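# Fit sandpaper strip onto hand sander under clamps

## Task

Mount the sandpaper strip on the hand sander: get each of its two ends held beneath the sander's clamps, with the paper straight and pulled tight over the sander's base along every side.

## Robot and tools

Robot: two arms, left_arm and right_arm. Each ends in a five-finger hand (left_arm a left hand, right_arm a right hand, mirror images). Base poses in the scene frame: left_arm (-0.003, +0.483, 0) m, quat_wxyz (+1.000, 0, 0, -0.022); right_arm (+0.027, -0.351, 0) m, quat_wxyz (+1.000, 0, 0, +0.007). Scene frame: origin at table-top height halfway between the nominal bases, +x out over the table, +z up, left_arm on the +y side. Fixed cameras and the table use the scene frame; everything about a hand (positions, orientations, velocities, targets, wrist camera poses, offsets) uses that arm's own base frame.

Hand point: a point 0.05 m in front of the palm and 0.15 m out from the wrist flange. Its +z runs along the straightened fingers, +y out of the palm, +x across the palm away from the thumb on the right hand (toward the thumb on the left hand). Straight fingertips reach 0.06 to 0.07 m past the point and sit 0.06 m behind it along -y. A bracket on the little-finger side of the wrist can strike things; with fingers level the wrist may hang below the point and reach the table first.

The 28-number row (shared by execute_actions and move), all values in [-1, 1], one list covering both arms: left_arm dx, dy, dz, rx, ry, rz; left hand little, ring, middle, index, thumb_bend, thumb_turn, force_limit, speed; then the same 14 for right_arm. Pose numbers are offsets, not absolute poses: they count from the arm's Hand target at the start of the action or move, along that arm's base axes, and rotation (rx, ry, rz as one rotation vector) is about the Hand target's position. Scale: 1.0 = 0.6 m or 180 degrees. Sending all six pose zeros re-requests the current Hand target. The controller limits commanded orientation to 32 degrees from the measured one per step. Hand numbers are targets, not offsets: fingers +1 straight, -1 curled; thumb_bend +1 straight, -1 bent; thumb_turn +1 beside the palm, -1 across in front of it. force_limit maps -1..+1 to about 0..10 N at the fingertip (0..15 N for the thumb motors). speed rises from nearly 0 at -1 to full at +0.48 and stays full above; full travel takes 0.49 s. For a gentle grip use speed -0.94 or lower. No value means 'unchanged': to keep a hand as is, repeat the eight hand numbers of the last row executed for it; if none was executed yet, send hand_measured plus hand_force_limit and hand_speed. To squeeze harder, raise force_limit and send a target more closed than hand_measured; to loosen, send one more open.

execute_actions(actions, cameras): actions is a list of actions, each a table of 1 to 15 rows, one row per 1/30 s step; a shorter table repeats its last row to fill 15 steps (0.5 s per action). All rows of one action are offsets from that action's starting Hand target, so a repeated offset keeps moving on. Images are returned only for an empty list or when cameras names them.

move(target, speed, blend, stop_force, zero, blocking, cameras): straight-line paths toward target, which is one row or a list of up to 15 rows, every row an offset from the same starting Hand targets. speed in m/s, 0.002 to 3.6 (default 0.25; turning up to twice that in rad/s), one value or one per target. blend in metres for rounding corners of a list (0 = stop at each). stop_force in N, 3 to 120, ends an arm's path when the wrist sensor feels that much push; not reliable when the hand rotates, and omit it when backing away from a contact. zero (default true) re-zeroes before the move. blocking=false returns after about 0.5 s (not with stop_force). Paths do not avoid obstacles; avoid routes near an arm's own base. The result adds a 'move:' line: done, off_target, moving, held or fault, plus limits=paced (pose clipped) or limits=held (steps withheld).

wait(seconds 0 to 10); stop() brakes a running move; zoom_image(camera, region [x0, y0, x1, y1] in pixels, at most 504 by 504) on the newest image of one of cam_high, cam_low, cam_end_a, cam_end_b, cam_far, cam_left_wrist, cam_right_wrist; show_instructions() shows the reference pages; zero_wrist_force(arm: left_arm or right_arm); finished_scene(scene 1) ends the scene for good.

Result lines: end_effector_position (m) and end_effector_quat_wxyz in base frame; velocities; Hand target (last commanded pose after clipping, the basis for next offsets; the hand often rests short of it, so send the remaining distance); Joint positions and torques; Wrist force and Wrist torque along the hand's axes plus a peak line; hand_measured, hand_stopped_by (moving, target, force, stalled, fault), hand_load_n (positive when pushed open; near 0 after a lost grip); motor temperatures (MOTOR HOT from 70 °C, brake stop at 85 °C).

Avoid: dropping the paper or sander, anything leaving the table, hard hits on fixed or heavy objects, the two arms pressing on each other (including one hand closing on the other's fingers), overloading fingers, and pushing past firm contact, since arms are stiff. Joint torque over its limit (141 N m for the three large joints, 26.3 N m for wrist joints) or about 150 N of outside force stops the arm for 10 s. The finished state must stay in place after the robot lets go.

Each tool is called after "Request:" in YAML: its name, and indented under it one key for each argument.

Reference images:

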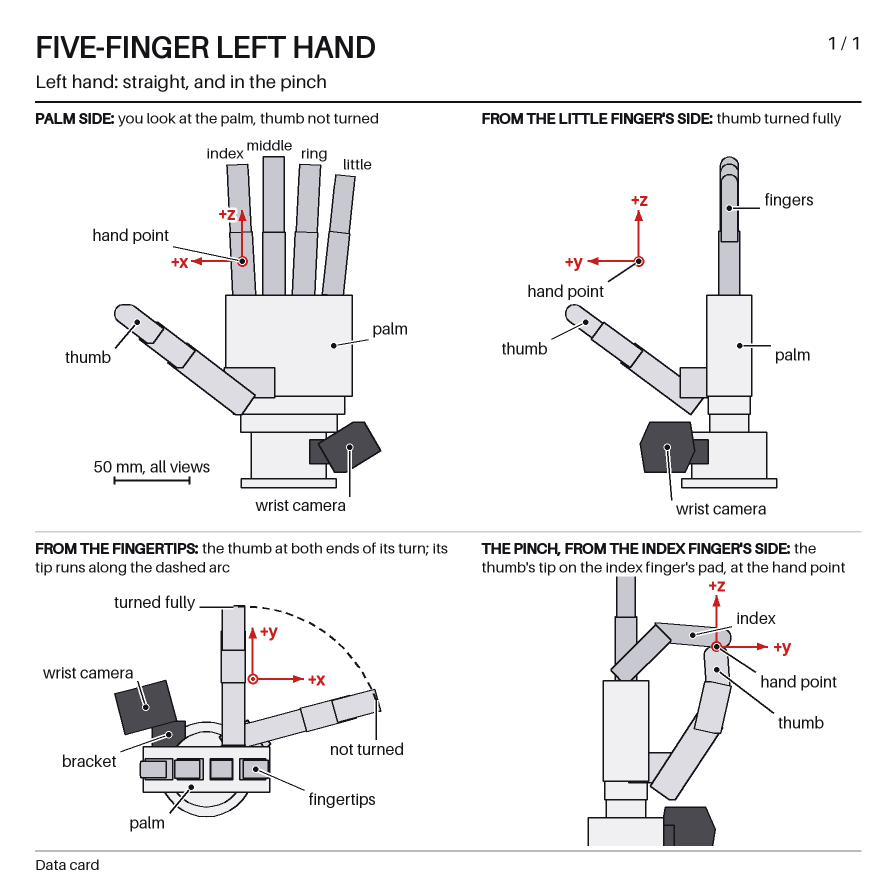

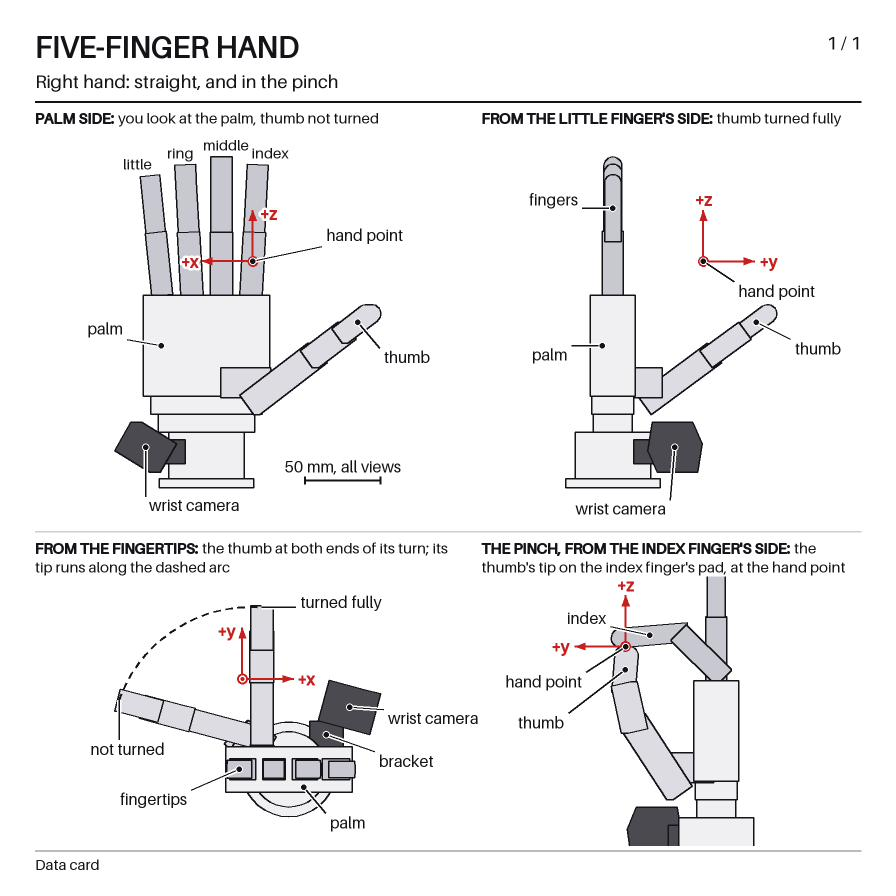

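## Session

Request:
execute_actions:
  actions: []

Scene clock: 0.00 s.
left_arm: end_effector_position=(+0.1208, -0.4698, +0.3716) hand_measured=(+1.000, +1.000, +1.000, +1.000, +1.000, +1.000) hand_load_n=(+0.0, +0.0, +0.0, +0.0, +0.0, +0.0) hand_stopped_by=(target, target, target, target, target, target) hand_force_limit=0.00 hand_speed=-0.80 end_effector_quat_wxyz=(+0.012, -0.073, +0.695, -0.716) | right_arm: end_effector_position=(+0.6464, -0.4619, +0.1325) hand_measured=(+1.000, +1.000, +1.000, +1.000, +1.000, +1.000) hand_load_n=(+0.0, +0.0, +0.0, +0.0, +0.0, +0.0) hand_stopped_by=(target, target, target, target, target, target) hand_force_limit=0.00 hand_speed=-0.80 end_effector_quat_wxyz=(+0.533, -0.297, +0.786, -0.098)
Joint positions: left_arm=[2.662 -1.122 -2.079 3.243 -0.603 3.018] | right_arm=[-1.104 -0.367 0.423 0.954 0.509 -3.061]
Joint velocities: within noise
Joint torques (N m): no reading
Motor temperatures (°C): left_arm=[23 30 28 30 30 27] | right_arm=[31 23 28 37 29 37]
Wrist force (N): no reading
Wrist torque (N m): no reading
Wrist force, peak (N): no reading
Hand target: left_arm +0.1208, -0.4698, +0.3716; +0.012, -0.073, +0.695, -0.716 | right_arm +0.6464, -0.4619, +0.1325; +0.533, -0.297, +0.786, -0.098

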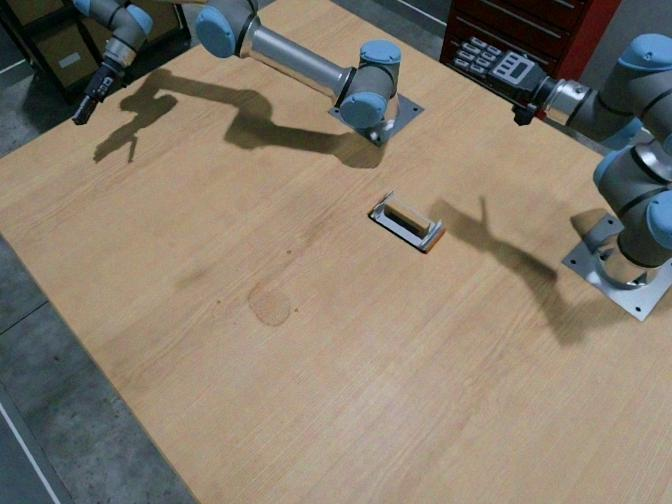

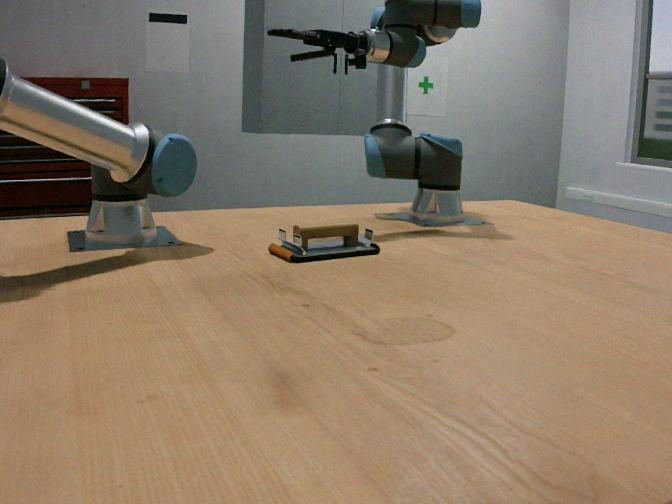

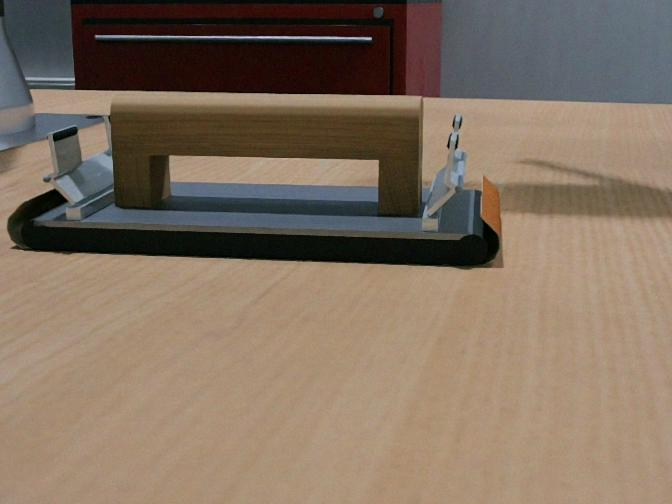

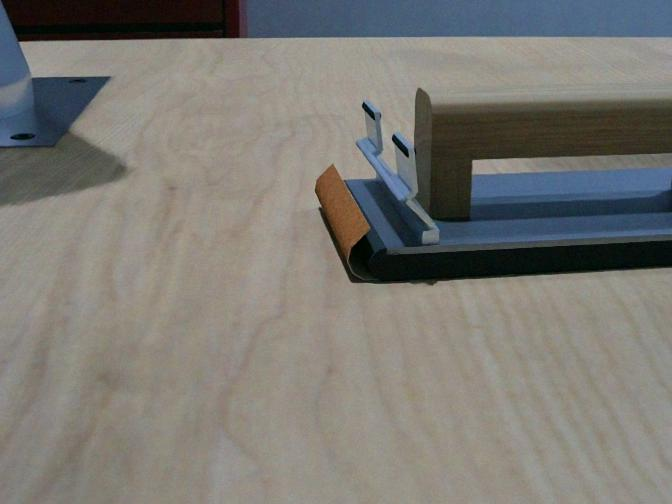

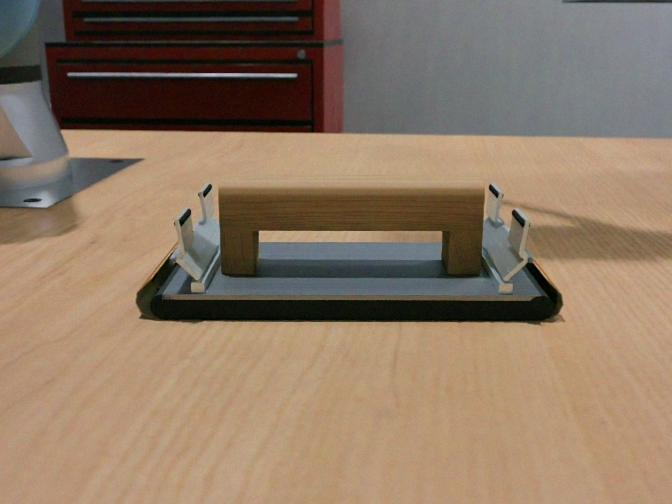

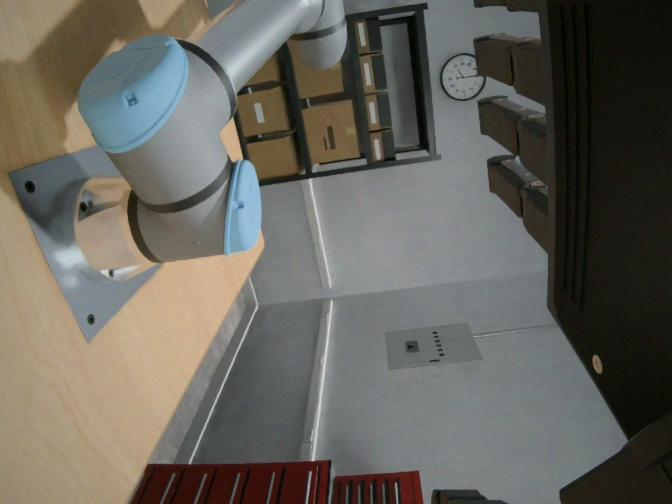

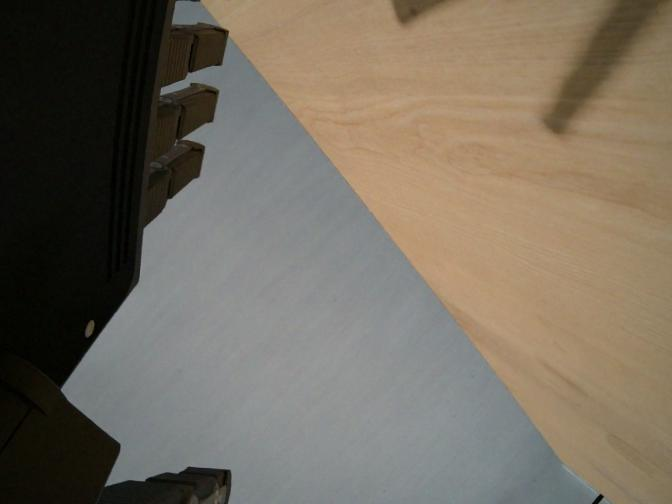

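Request:
zoom_image:
  camera: "cam_high"
  region: [350, 180, 462, 264]

Request:
zoom_image:
  camera: "cam_end_b"
  region: [290, 70, 490, 300]

Request:
zoom_image:
  camera: "cam_end_a"
  region: [0, 80, 180, 270]

Request:
zoom_image:
  camera: "cam_end_a"
  region: [340, 80, 540, 280]

Request:
zoom_image:
  camera: "cam_far"
  region: [120, 160, 350, 340]

Request:
zoom_image:
  camera: "cam_far"
  region: [350, 160, 580, 340]

Request:
zoom_image:
  camera: "cam_low"
  region: [250, 210, 400, 280]

Scaled by 4.500 from the camera's 672x504 image, which has a finer 960x720 frame.

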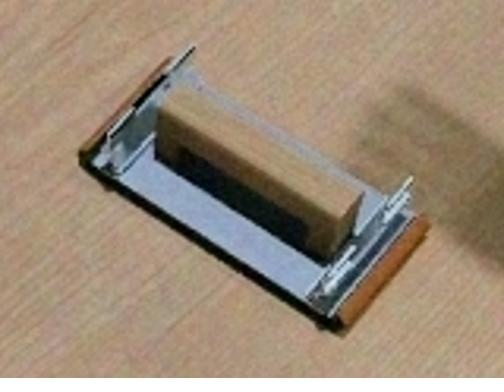

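Scaled by 2.191 from the camera's 672x504 image, which has a finer 960x720 frame.

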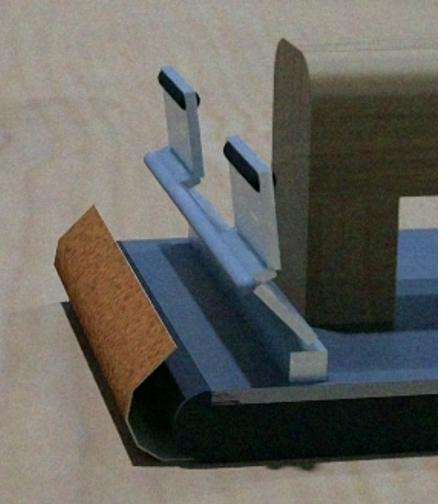

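Scaled by 2.653 from the camera's 672x504 image, which has a finer 960x720 frame.

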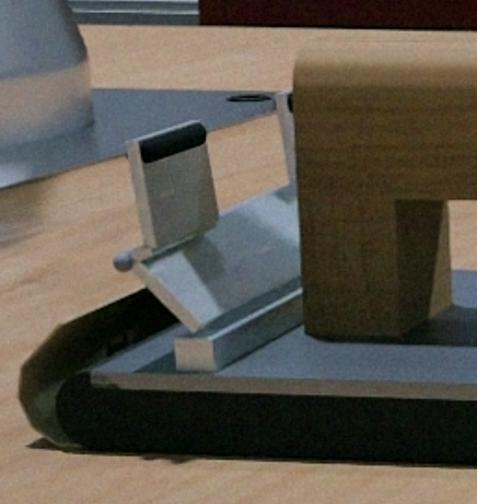

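Scaled by 2.520 from the camera's 672x504 image, which has a finer 960x720 frame.

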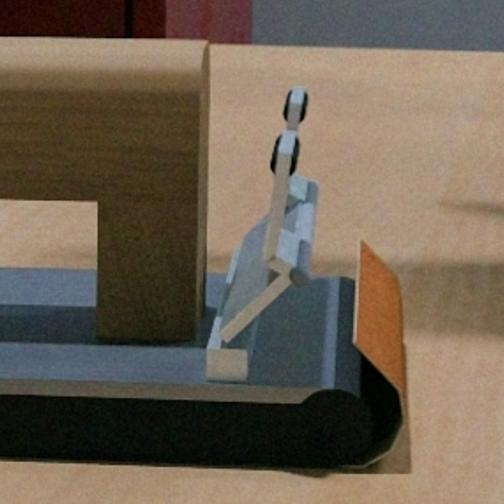

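Scaled by 2.191 from the camera's 672x504 image, which has a finer 960x720 frame.

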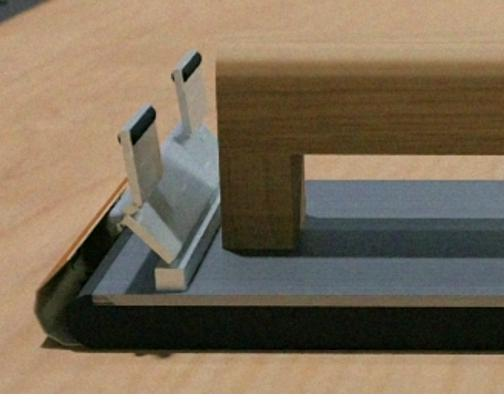

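Scaled by 2.191 from the camera's 672x504 image, which has a finer 960x720 frame.

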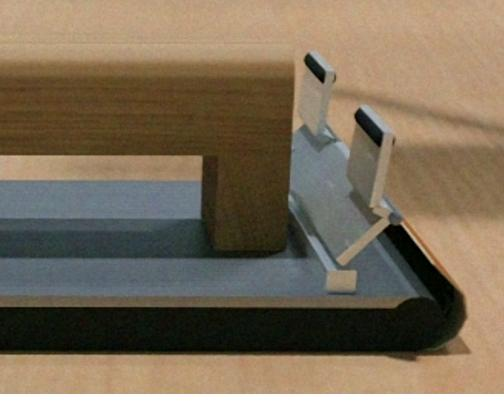

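Scaled by 3.360 from the camera's 672x504 image, which has a finer 960x720 frame.

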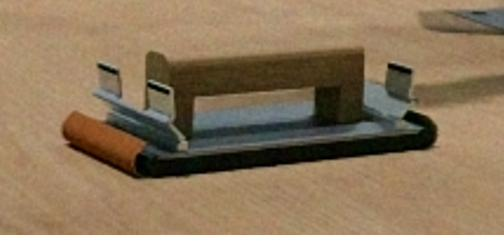

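Request:
zoom_image:
  camera: "cam_end_b"
  region: [300, 80, 460, 200]

Request:
zoom_image:
  camera: "cam_end_b"
  region: [300, 180, 460, 300]

Request:
zoom_image:
  camera: "cam_end_a"
  region: [400, 160, 520, 280]

Request:
zoom_image:
  camera: "cam_end_a"
  region: [0, 110, 140, 270]

Request:
zoom_image:
  camera: "cam_end_b"
  region: [300, 60, 672, 300]

Scaled by 3.150 from the camera's 672x504 image, which has a finer 960x720 frame.

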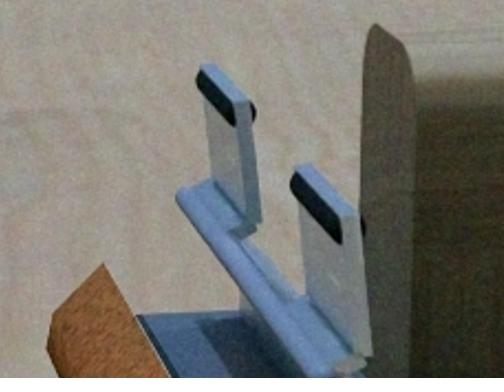

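Scaled by 3.150 from the camera's 672x504 image, which has a finer 960x720 frame.

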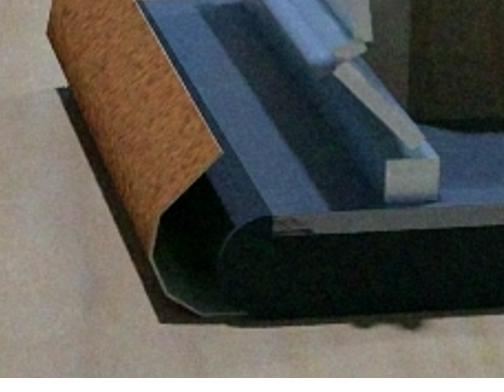

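Scaled by 4.200 from the camera's 672x504 image, which has a finer 960x720 frame.

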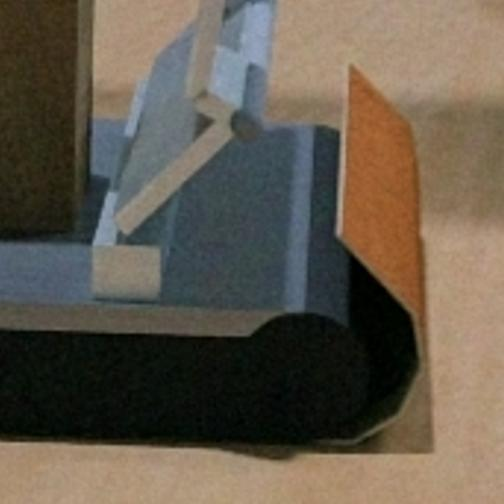

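Scaled by 3.150 from the camera's 672x504 image, which has a finer 960x720 frame.

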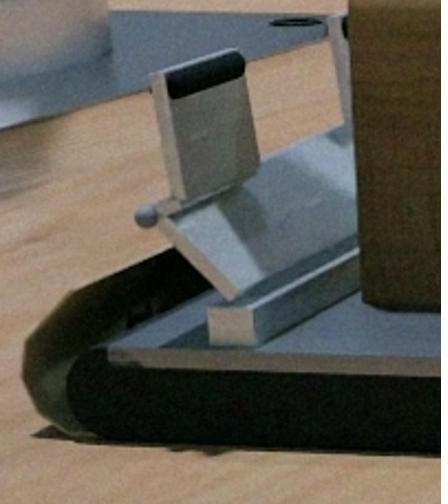

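Scaled by 1.355 from the camera's 672x504 image, which has a finer 960x720 frame.

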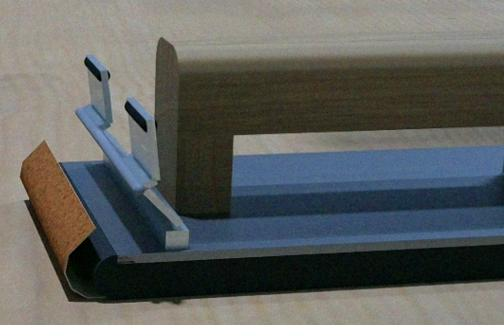

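Request:
move:
  target:
    - [0.319,0.137,-0.1,0.369,0.0327,-0.0097,-1,-1,-1,1,1,1,0,0.4,-0.244,0.27,0.279,-0.166,-0.065,0.3205,-1,-1,-1,1,1,1,0,0.4]
    - [0.319,0.137,-0.1,0.369,0.0327,-0.0097,-1,-1,-1,1,1,1,0,0.4,-0.577,0.687,0.279,-0.3315,-0.1298,0.641,-1,-1,-1,1,1,1,0,0.4]
  speed: 0.35
  blend: [0.05,0]
  cameras: ["all"]

Scene clock: 346.70 s.
left_arm: end_effector_position=(+0.3122, -0.3876, +0.3116) hand_measured=(-1.000, -1.000, -1.000, +1.000, +1.000, +1.000) hand_load_n=(+0.0, +0.0, +0.0, +0.0, +0.0, +0.0) hand_stopped_by=(target, target, target, target, target, target) hand_force_limit=0.00 hand_speed=0.40 end_effector_quat_wxyz=(+0.006, -0.079, +0.974, -0.214) | right_arm: end_effector_position=(+0.3003, -0.0498, +0.2999) hand_measured=(-1.000, -1.000, -1.000, +1.000, +1.000, +1.000) hand_load_n=(+0.0, +0.0, +0.0, +0.0, -0.5, +0.0) hand_stopped_by=(target, target, target, target, target, target) hand_force_limit=0.00 hand_speed=0.40 end_effector_quat_wxyz=(-0.300, +0.953, +0.044, -0.013)
Joint positions: left_arm=[2.651 -1.963 -1.094 1.741 -1.218 4.015] | right_arm=[-0.765 -1.456 1.691 1.82 1.185 -5.666]
Joint torques (N m): left_arm=[-11.78 26.4 29.17 -3.43 -0.85 2.39] | right_arm=[6.25 -37.72 -8.68 0.9 1.15 -2.46]
Wrist force (N): left_arm=[0.3 0.5 -0.4] | right_arm=[-0.9 -0.1 0.6]
Wrist torque (N m): left_arm=[0.29 0.17 0.04] | right_arm=[0.02 0.06 0.20]
Wrist force, peak (N): left_arm=[1.2 0.2 -0.1] | right_arm=[-1.4 -1.6 0.8]
Hand target: left_arm +0.3122, -0.3876, +0.3116; +0.006, -0.079, +0.974, -0.214 | right_arm +0.3002, -0.0497, +0.2999; -0.300, +0.953, +0.044, -0.013
Off the commanded pose: left_arm 0.000 m, 0 deg | right_arm 0.000 m, 0 deg.
move: done
camera_calibration:
cam_left_wrist: T_world_to_cam=[[-0.0951875, -0.919395, 0.381643, -0.438317], [-0.897125, 0.245376, 0.367366, 0.262603], [-0.431401, -0.307413, -0.848169, 0.392077], [0, 0, 0, 1]] pos_world=[0.363008, -0.346894, 0.403357]
cam_right_wrist: T_world_to_cam=[[0.380381, -0.758455, -0.529204, 0.00295456], [-0.782012, -0.569261, 0.25377, 0.133276], [-0.493728, 0.317315, -0.809657, 0.529382], [0, 0, 0, 1]] pos_world=[0.36447, -0.0898712, 0.39636]

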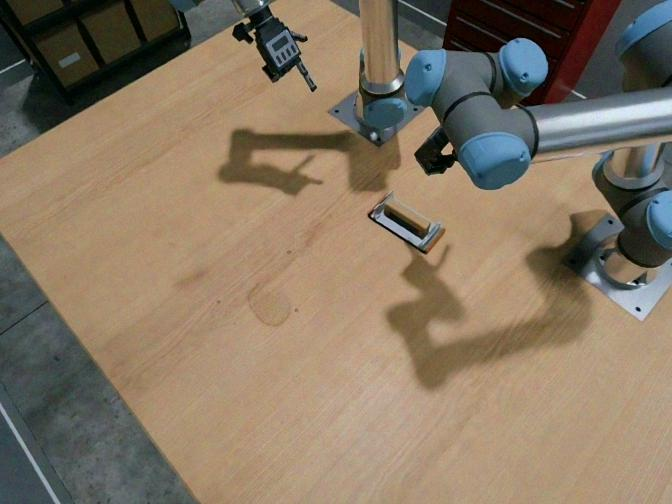

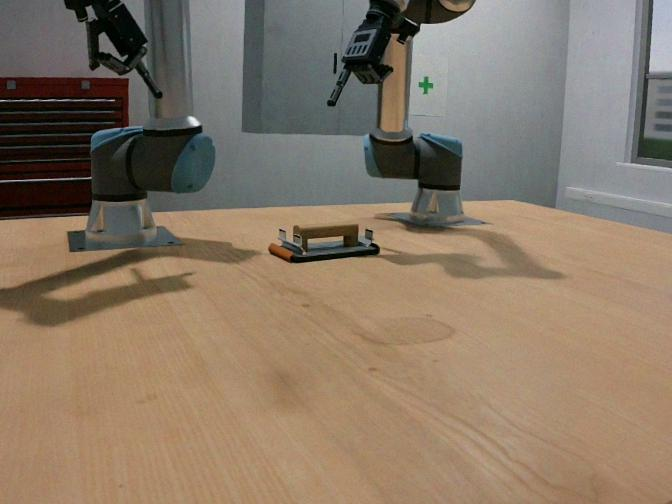

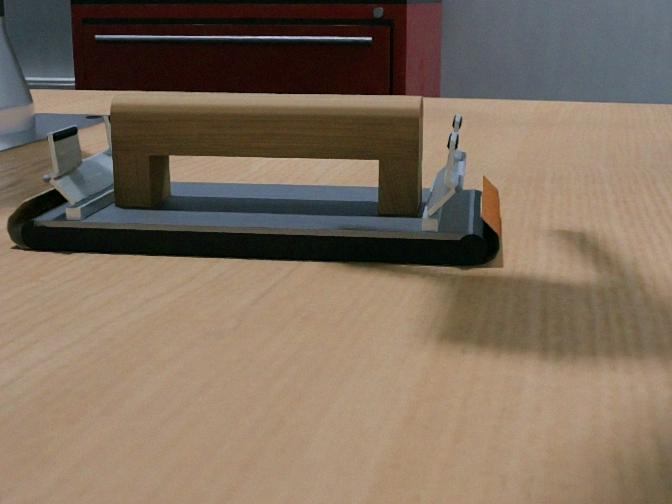

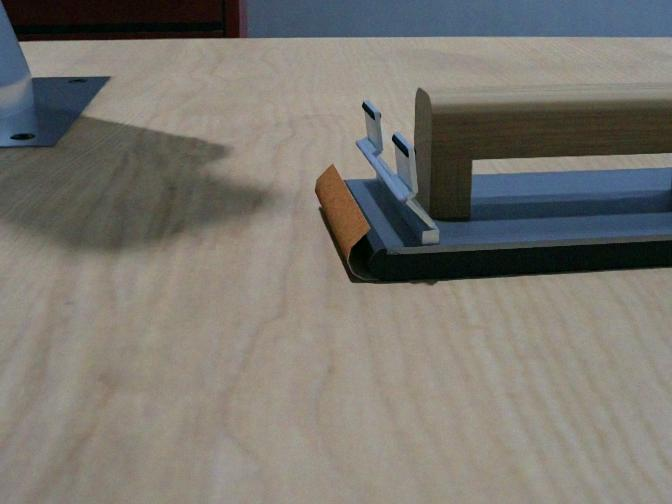

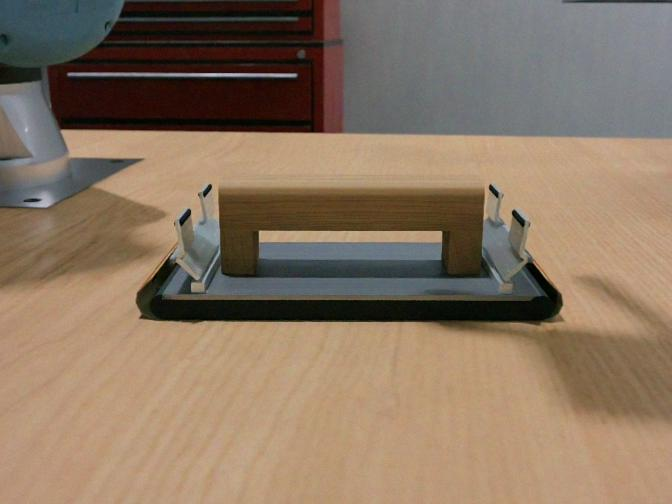

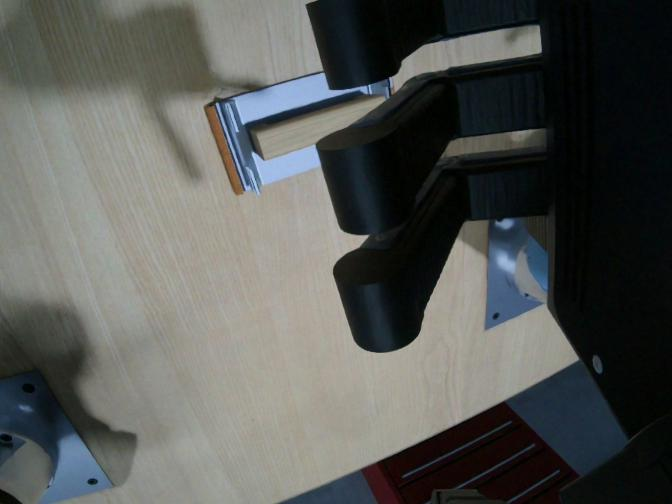

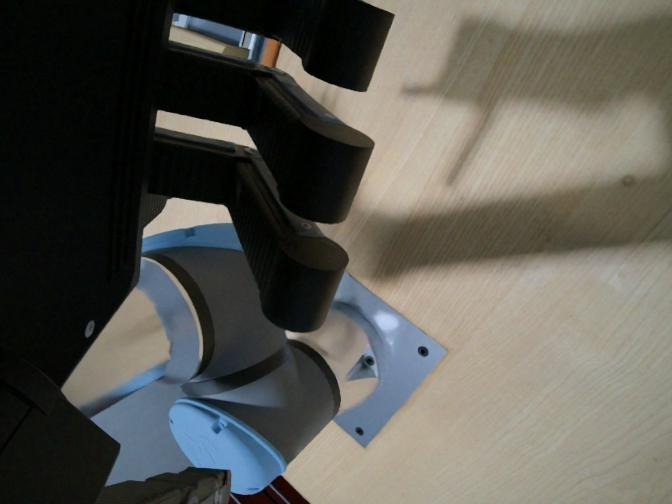

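Request:
zoom_image:
  camera: "cam_left_wrist"
  region: [190, 60, 410, 210]

Scaled by 2.291 from the camera's 672x504 image, which has a finer 960x720 frame.

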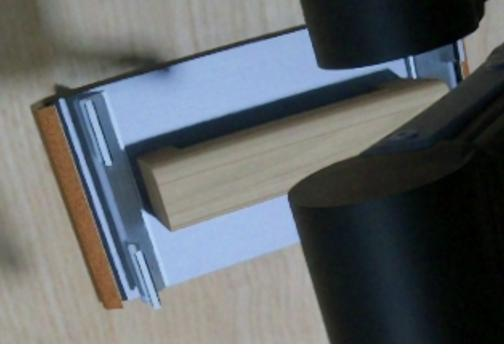

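Request:
move:
  target: [0,0,0,0,0,0,-1,-1,-1,1,1,1,0,0.4,0.0142,0.3017,-0.3833,0,0,0,-1,-1,-1,1,1,1,0,0.4]
  speed: 0.2
  stop_force: 8
  cameras: ["cam_high","cam_low","cam_end_b","cam_far","cam_right_wrist","cam_left_wrist"]

Scene clock: 365.30 s.
left_arm: end_effector_position=(+0.3122, -0.3876, +0.3116) hand_measured=(-1.000, -1.000, -1.000, +1.000, +1.000, +1.000) hand_load_n=(+0.0, +0.0, +0.0, +0.0, +0.0, +0.0) hand_stopped_by=(target, target, target, target, target, target) hand_force_limit=0.00 hand_speed=0.40 end_effector_quat_wxyz=(+0.006, -0.079, +0.974, -0.214) | right_arm: end_effector_position=(+0.3087, +0.1313, +0.0699) hand_measured=(-1.000, -1.000, -1.000, +1.000, +1.000, +1.000) hand_load_n=(+0.0, +0.0, +0.0, +0.0, +0.0, +0.0) hand_stopped_by=(target, target, target, target, target, target) hand_force_limit=0.00 hand_speed=0.40 end_effector_quat_wxyz=(-0.300, +0.953, +0.044, -0.013)
Joint positions: left_arm=[2.651 -1.963 -1.094 1.741 -1.218 4.015] | right_arm=[-0.275 -1.228 2.013 1.029 1.006 -5.15]
Joint torques (N m): left_arm=[-11.69 26.47 29.4 -3.47 -0.82 2.2] | right_arm=[5.97 -15.22 -21.38 0.65 -2.71 2.81]
Wrist force (N): left_arm=[0.4 0.5 -0.3] | right_arm=[-0.6 -0.6 0.4]
Wrist torque (N m): left_arm=[0.29 0.17 0.04] | right_arm=[-0.06 0.03 0.08]
Wrist force, peak (N): left_arm=[0.5 0.3 -0.7] | right_arm=[-1.0 -0.7 1.5]
Hand target: left_arm +0.3122, -0.3876, +0.3116; +0.006, -0.079, +0.974, -0.214 | right_arm +0.3087, +0.1313, +0.0699; -0.300, +0.953, +0.044, -0.013
Off the commanded pose: left_arm 0.000 m, 0 deg | right_arm 0.000 m, 0 deg.
move: done
camera_calibration:
cam_left_wrist: T_world_to_cam=[[-0.0951875, -0.919395, 0.381643, -0.438317], [-0.897125, 0.245376, 0.367366, 0.262603], [-0.431401, -0.307413, -0.848169, 0.392077], [0, 0, 0, 1]] pos_world=[0.363008, -0.346894, 0.403357]
cam_right_wrist: T_world_to_cam=[[0.380697, -0.758415, -0.529033, 0.0152653], [-0.781854, -0.569479, 0.253769, 0.301319], [-0.493735, 0.317017, -0.809769, 0.290021], [0, 0, 0, 1]] pos_world=[0.372969, 0.0912307, 0.16646]
Images, in order (width x height): cam_high 672x504, cam_low 672x504, cam_end_b 672x504, cam_far 672x504, cam_left_wrist 672x504, cam_right_wrist 672x504.

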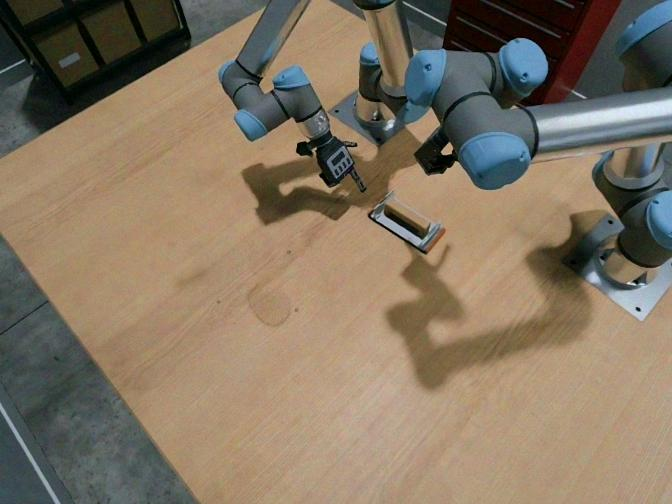

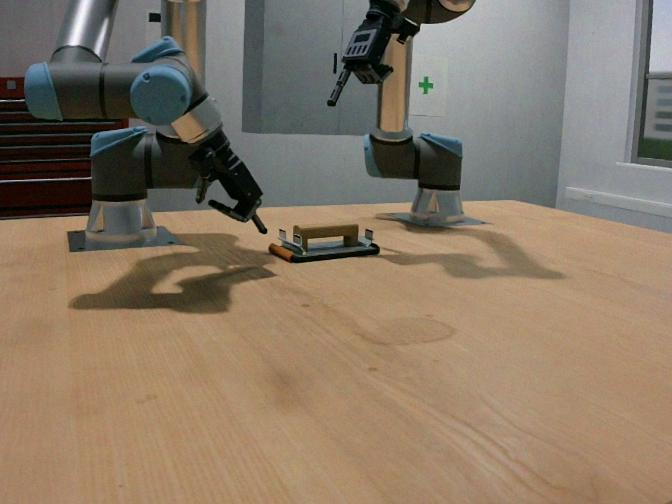

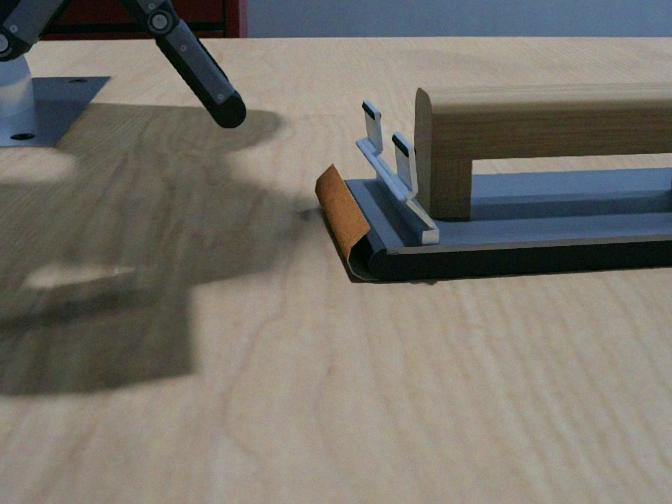

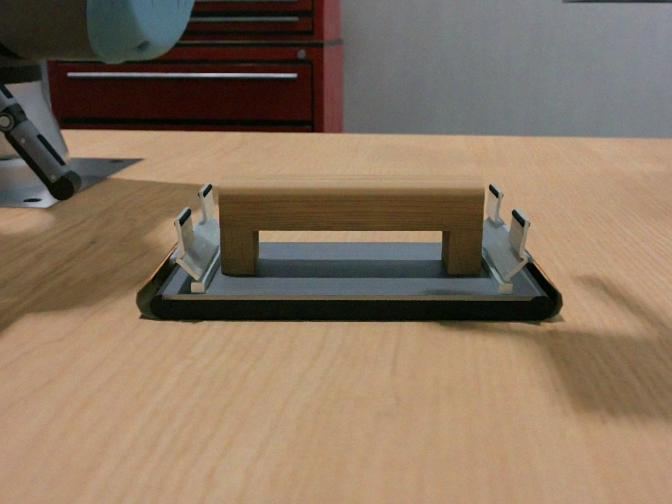

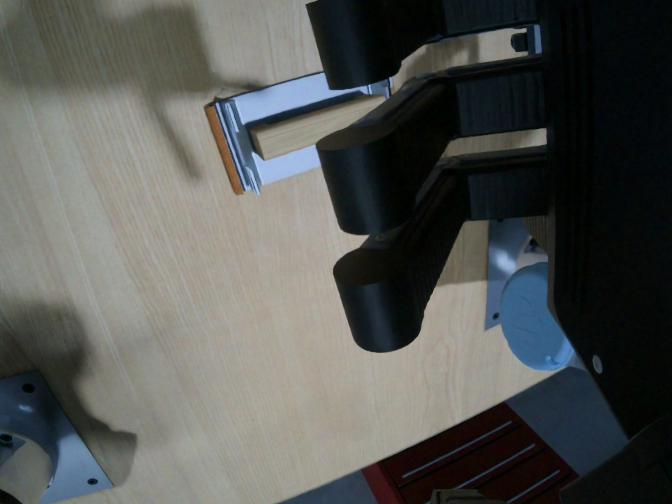

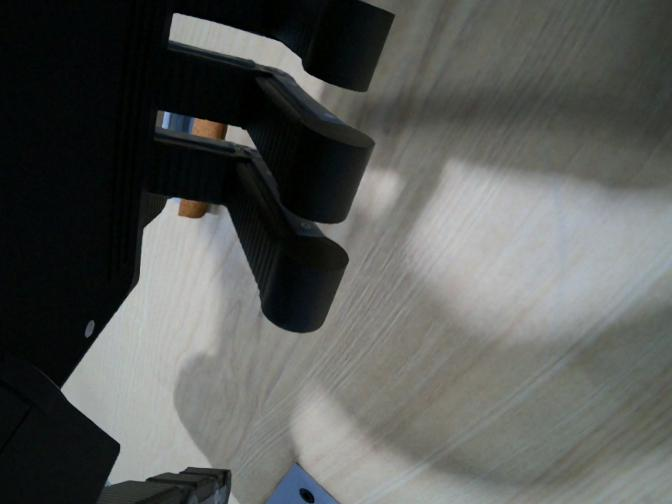

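Request:
zoom_image:
  camera: "cam_high"
  region: [340, 160, 460, 260]

Request:
zoom_image:
  camera: "cam_end_b"
  region: [190, 60, 450, 300]

Scaled by 4.200 from the camera's 672x504 image, which has a finer 960x720 frame.

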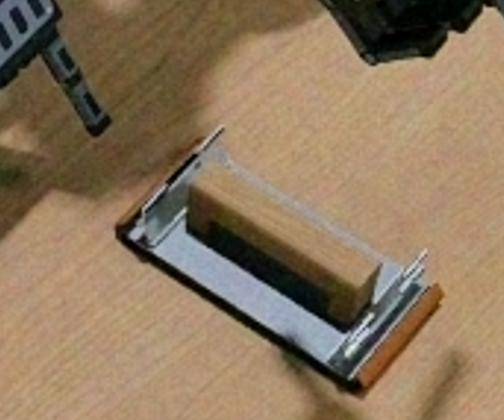

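Scaled by 1.938 from the camera's 672x504 image, which has a finer 960x720 frame.

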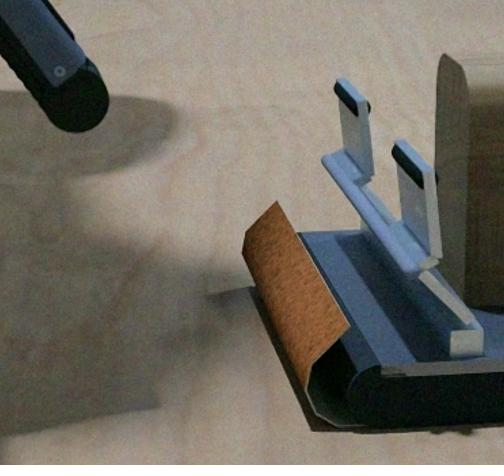

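Request:
move:
  target: [0,0,0,0,0,0,-1,-1,-1,1,1,1,0,0.4,-0.0223,0.041,-0.0345,0,0,0,-1,-1,-1,1,1,1,0,0.4]
  speed: 0.1
  stop_force: 4
  cameras: ["cam_high","cam_low","cam_end_b","cam_far","cam_end_a"]

Request:
zoom_image:
  camera: "cam_end_b"
  region: [250, 80, 450, 300]

Request:
zoom_image:
  camera: "cam_high"
  region: [340, 160, 460, 260]

Scene clock: 454.13 s.
left_arm: end_effector_position=(+0.3122, -0.3876, +0.3116) hand_measured=(-1.000, -1.000, -1.000, +1.000, +1.000, +1.000) hand_load_n=(+0.0, +0.0, +0.0, +0.0, +0.0, +0.0) hand_stopped_by=(target, target, target, target, target, target) hand_force_limit=0.00 hand_speed=0.40 end_effector_quat_wxyz=(+0.006, -0.079, +0.974, -0.214) | right_arm: end_effector_position=(+0.2953, +0.1559, +0.0492) hand_measured=(-1.000, -1.000, -1.000, +1.000, +1.000, +1.000) hand_load_n=(+0.0, +0.0, +0.0, +0.0, -0.5, +0.0) hand_stopped_by=(target, target, target, target, target, target) hand_force_limit=0.00 hand_speed=0.40 end_effector_quat_wxyz=(-0.300, +0.953, +0.044, -0.013)
Joint positions: left_arm=[2.651 -1.963 -1.094 1.741 -1.218 4.015] | right_arm=[-0.21 -1.213 2.052 0.934 0.992 -5.075]
Joint torques (N m): left_arm=[-12.13 26.92 29.21 -3.47 -0.77 1.9] | right_arm=[6.55 -15.65 -2.87 0.64 -2.85 2.65]
Wrist force (N): left_arm=[0.3 0.2 -0.3] | right_arm=[-0.9 -0.6 0.8]
Wrist torque (N m): left_arm=[0.24 0.18 0.05] | right_arm=[-0.07 0.05 0.05]
Wrist force, peak (N): left_arm=[0.5 0.3 -0.8] | right_arm=[-1.2 -0.4 1.0]
Hand target: left_arm +0.3122, -0.3876, +0.3116; +0.006, -0.079, +0.974, -0.214 | right_arm +0.2953, +0.1559, +0.0492; -0.300, +0.953, +0.044, -0.013
Off the commanded pose: left_arm 0.000 m, 0 deg | right_arm 0.000 m, 0 deg.
move: done
Images, in order (width x height): cam_high 672x504, cam_low 672x504, cam_end_a 672x504, cam_end_b 672x504, cam_far 672x504.

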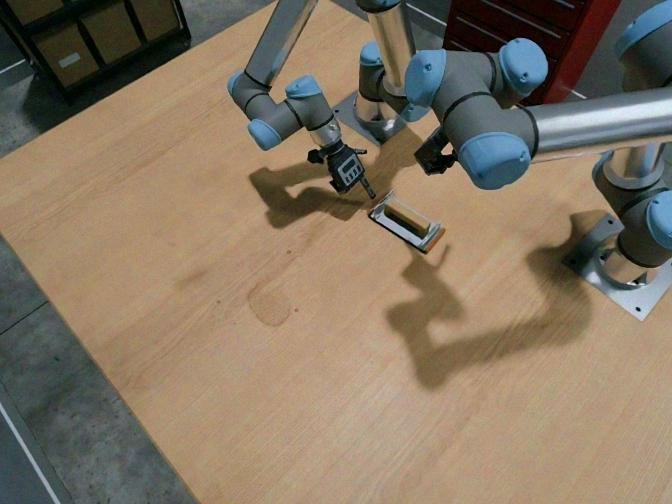

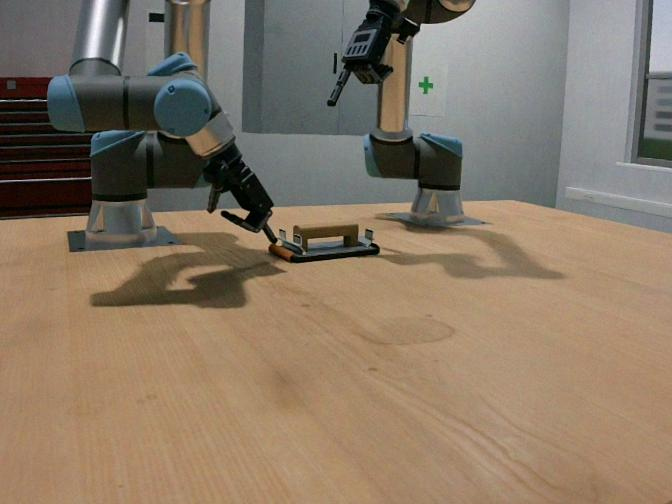

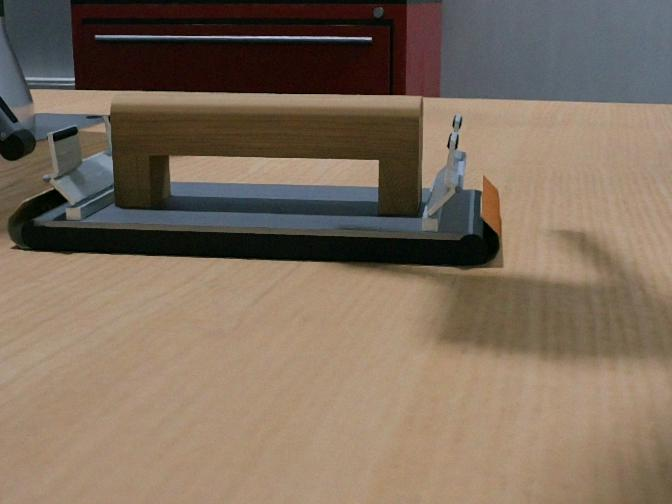

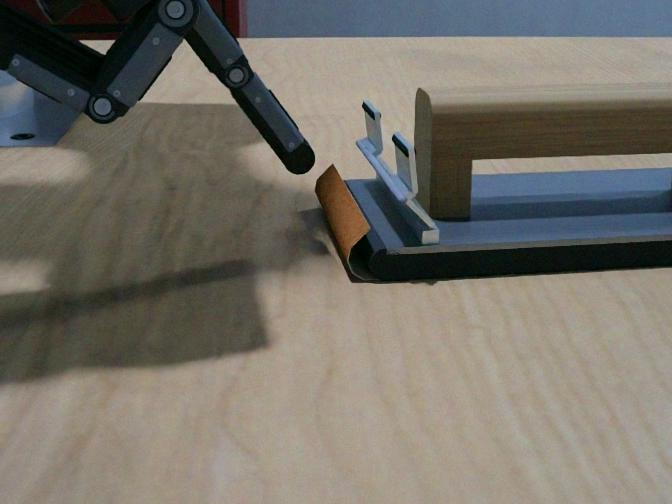

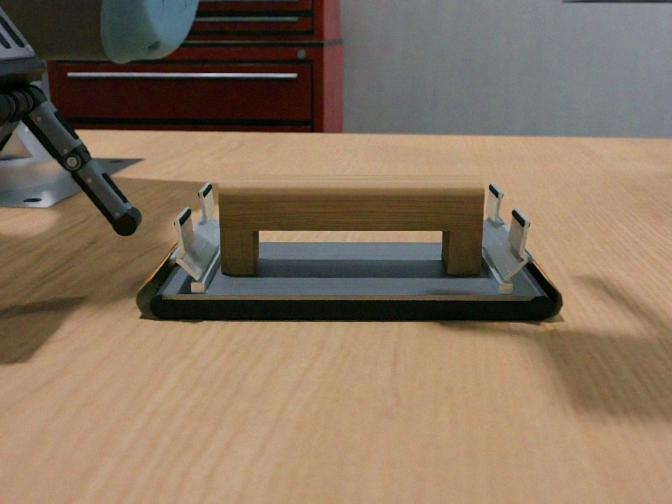

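Scaled by 2.291 from the camera's 672x504 image, which has a finer 960x720 frame.

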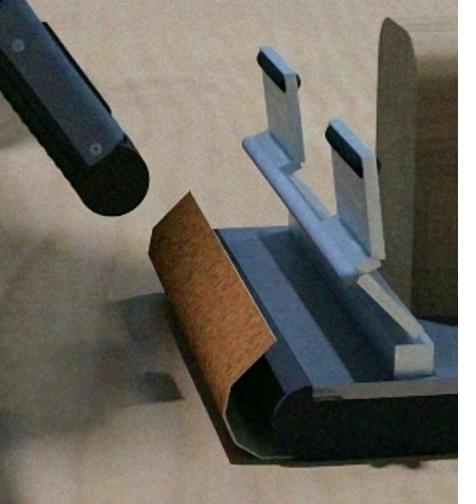

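Scaled by 4.200 from the camera's 672x504 image, which has a finer 960x720 frame.

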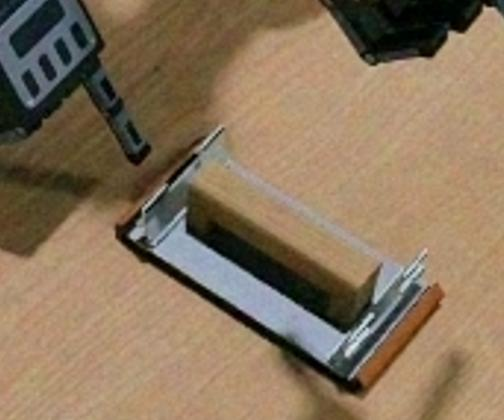

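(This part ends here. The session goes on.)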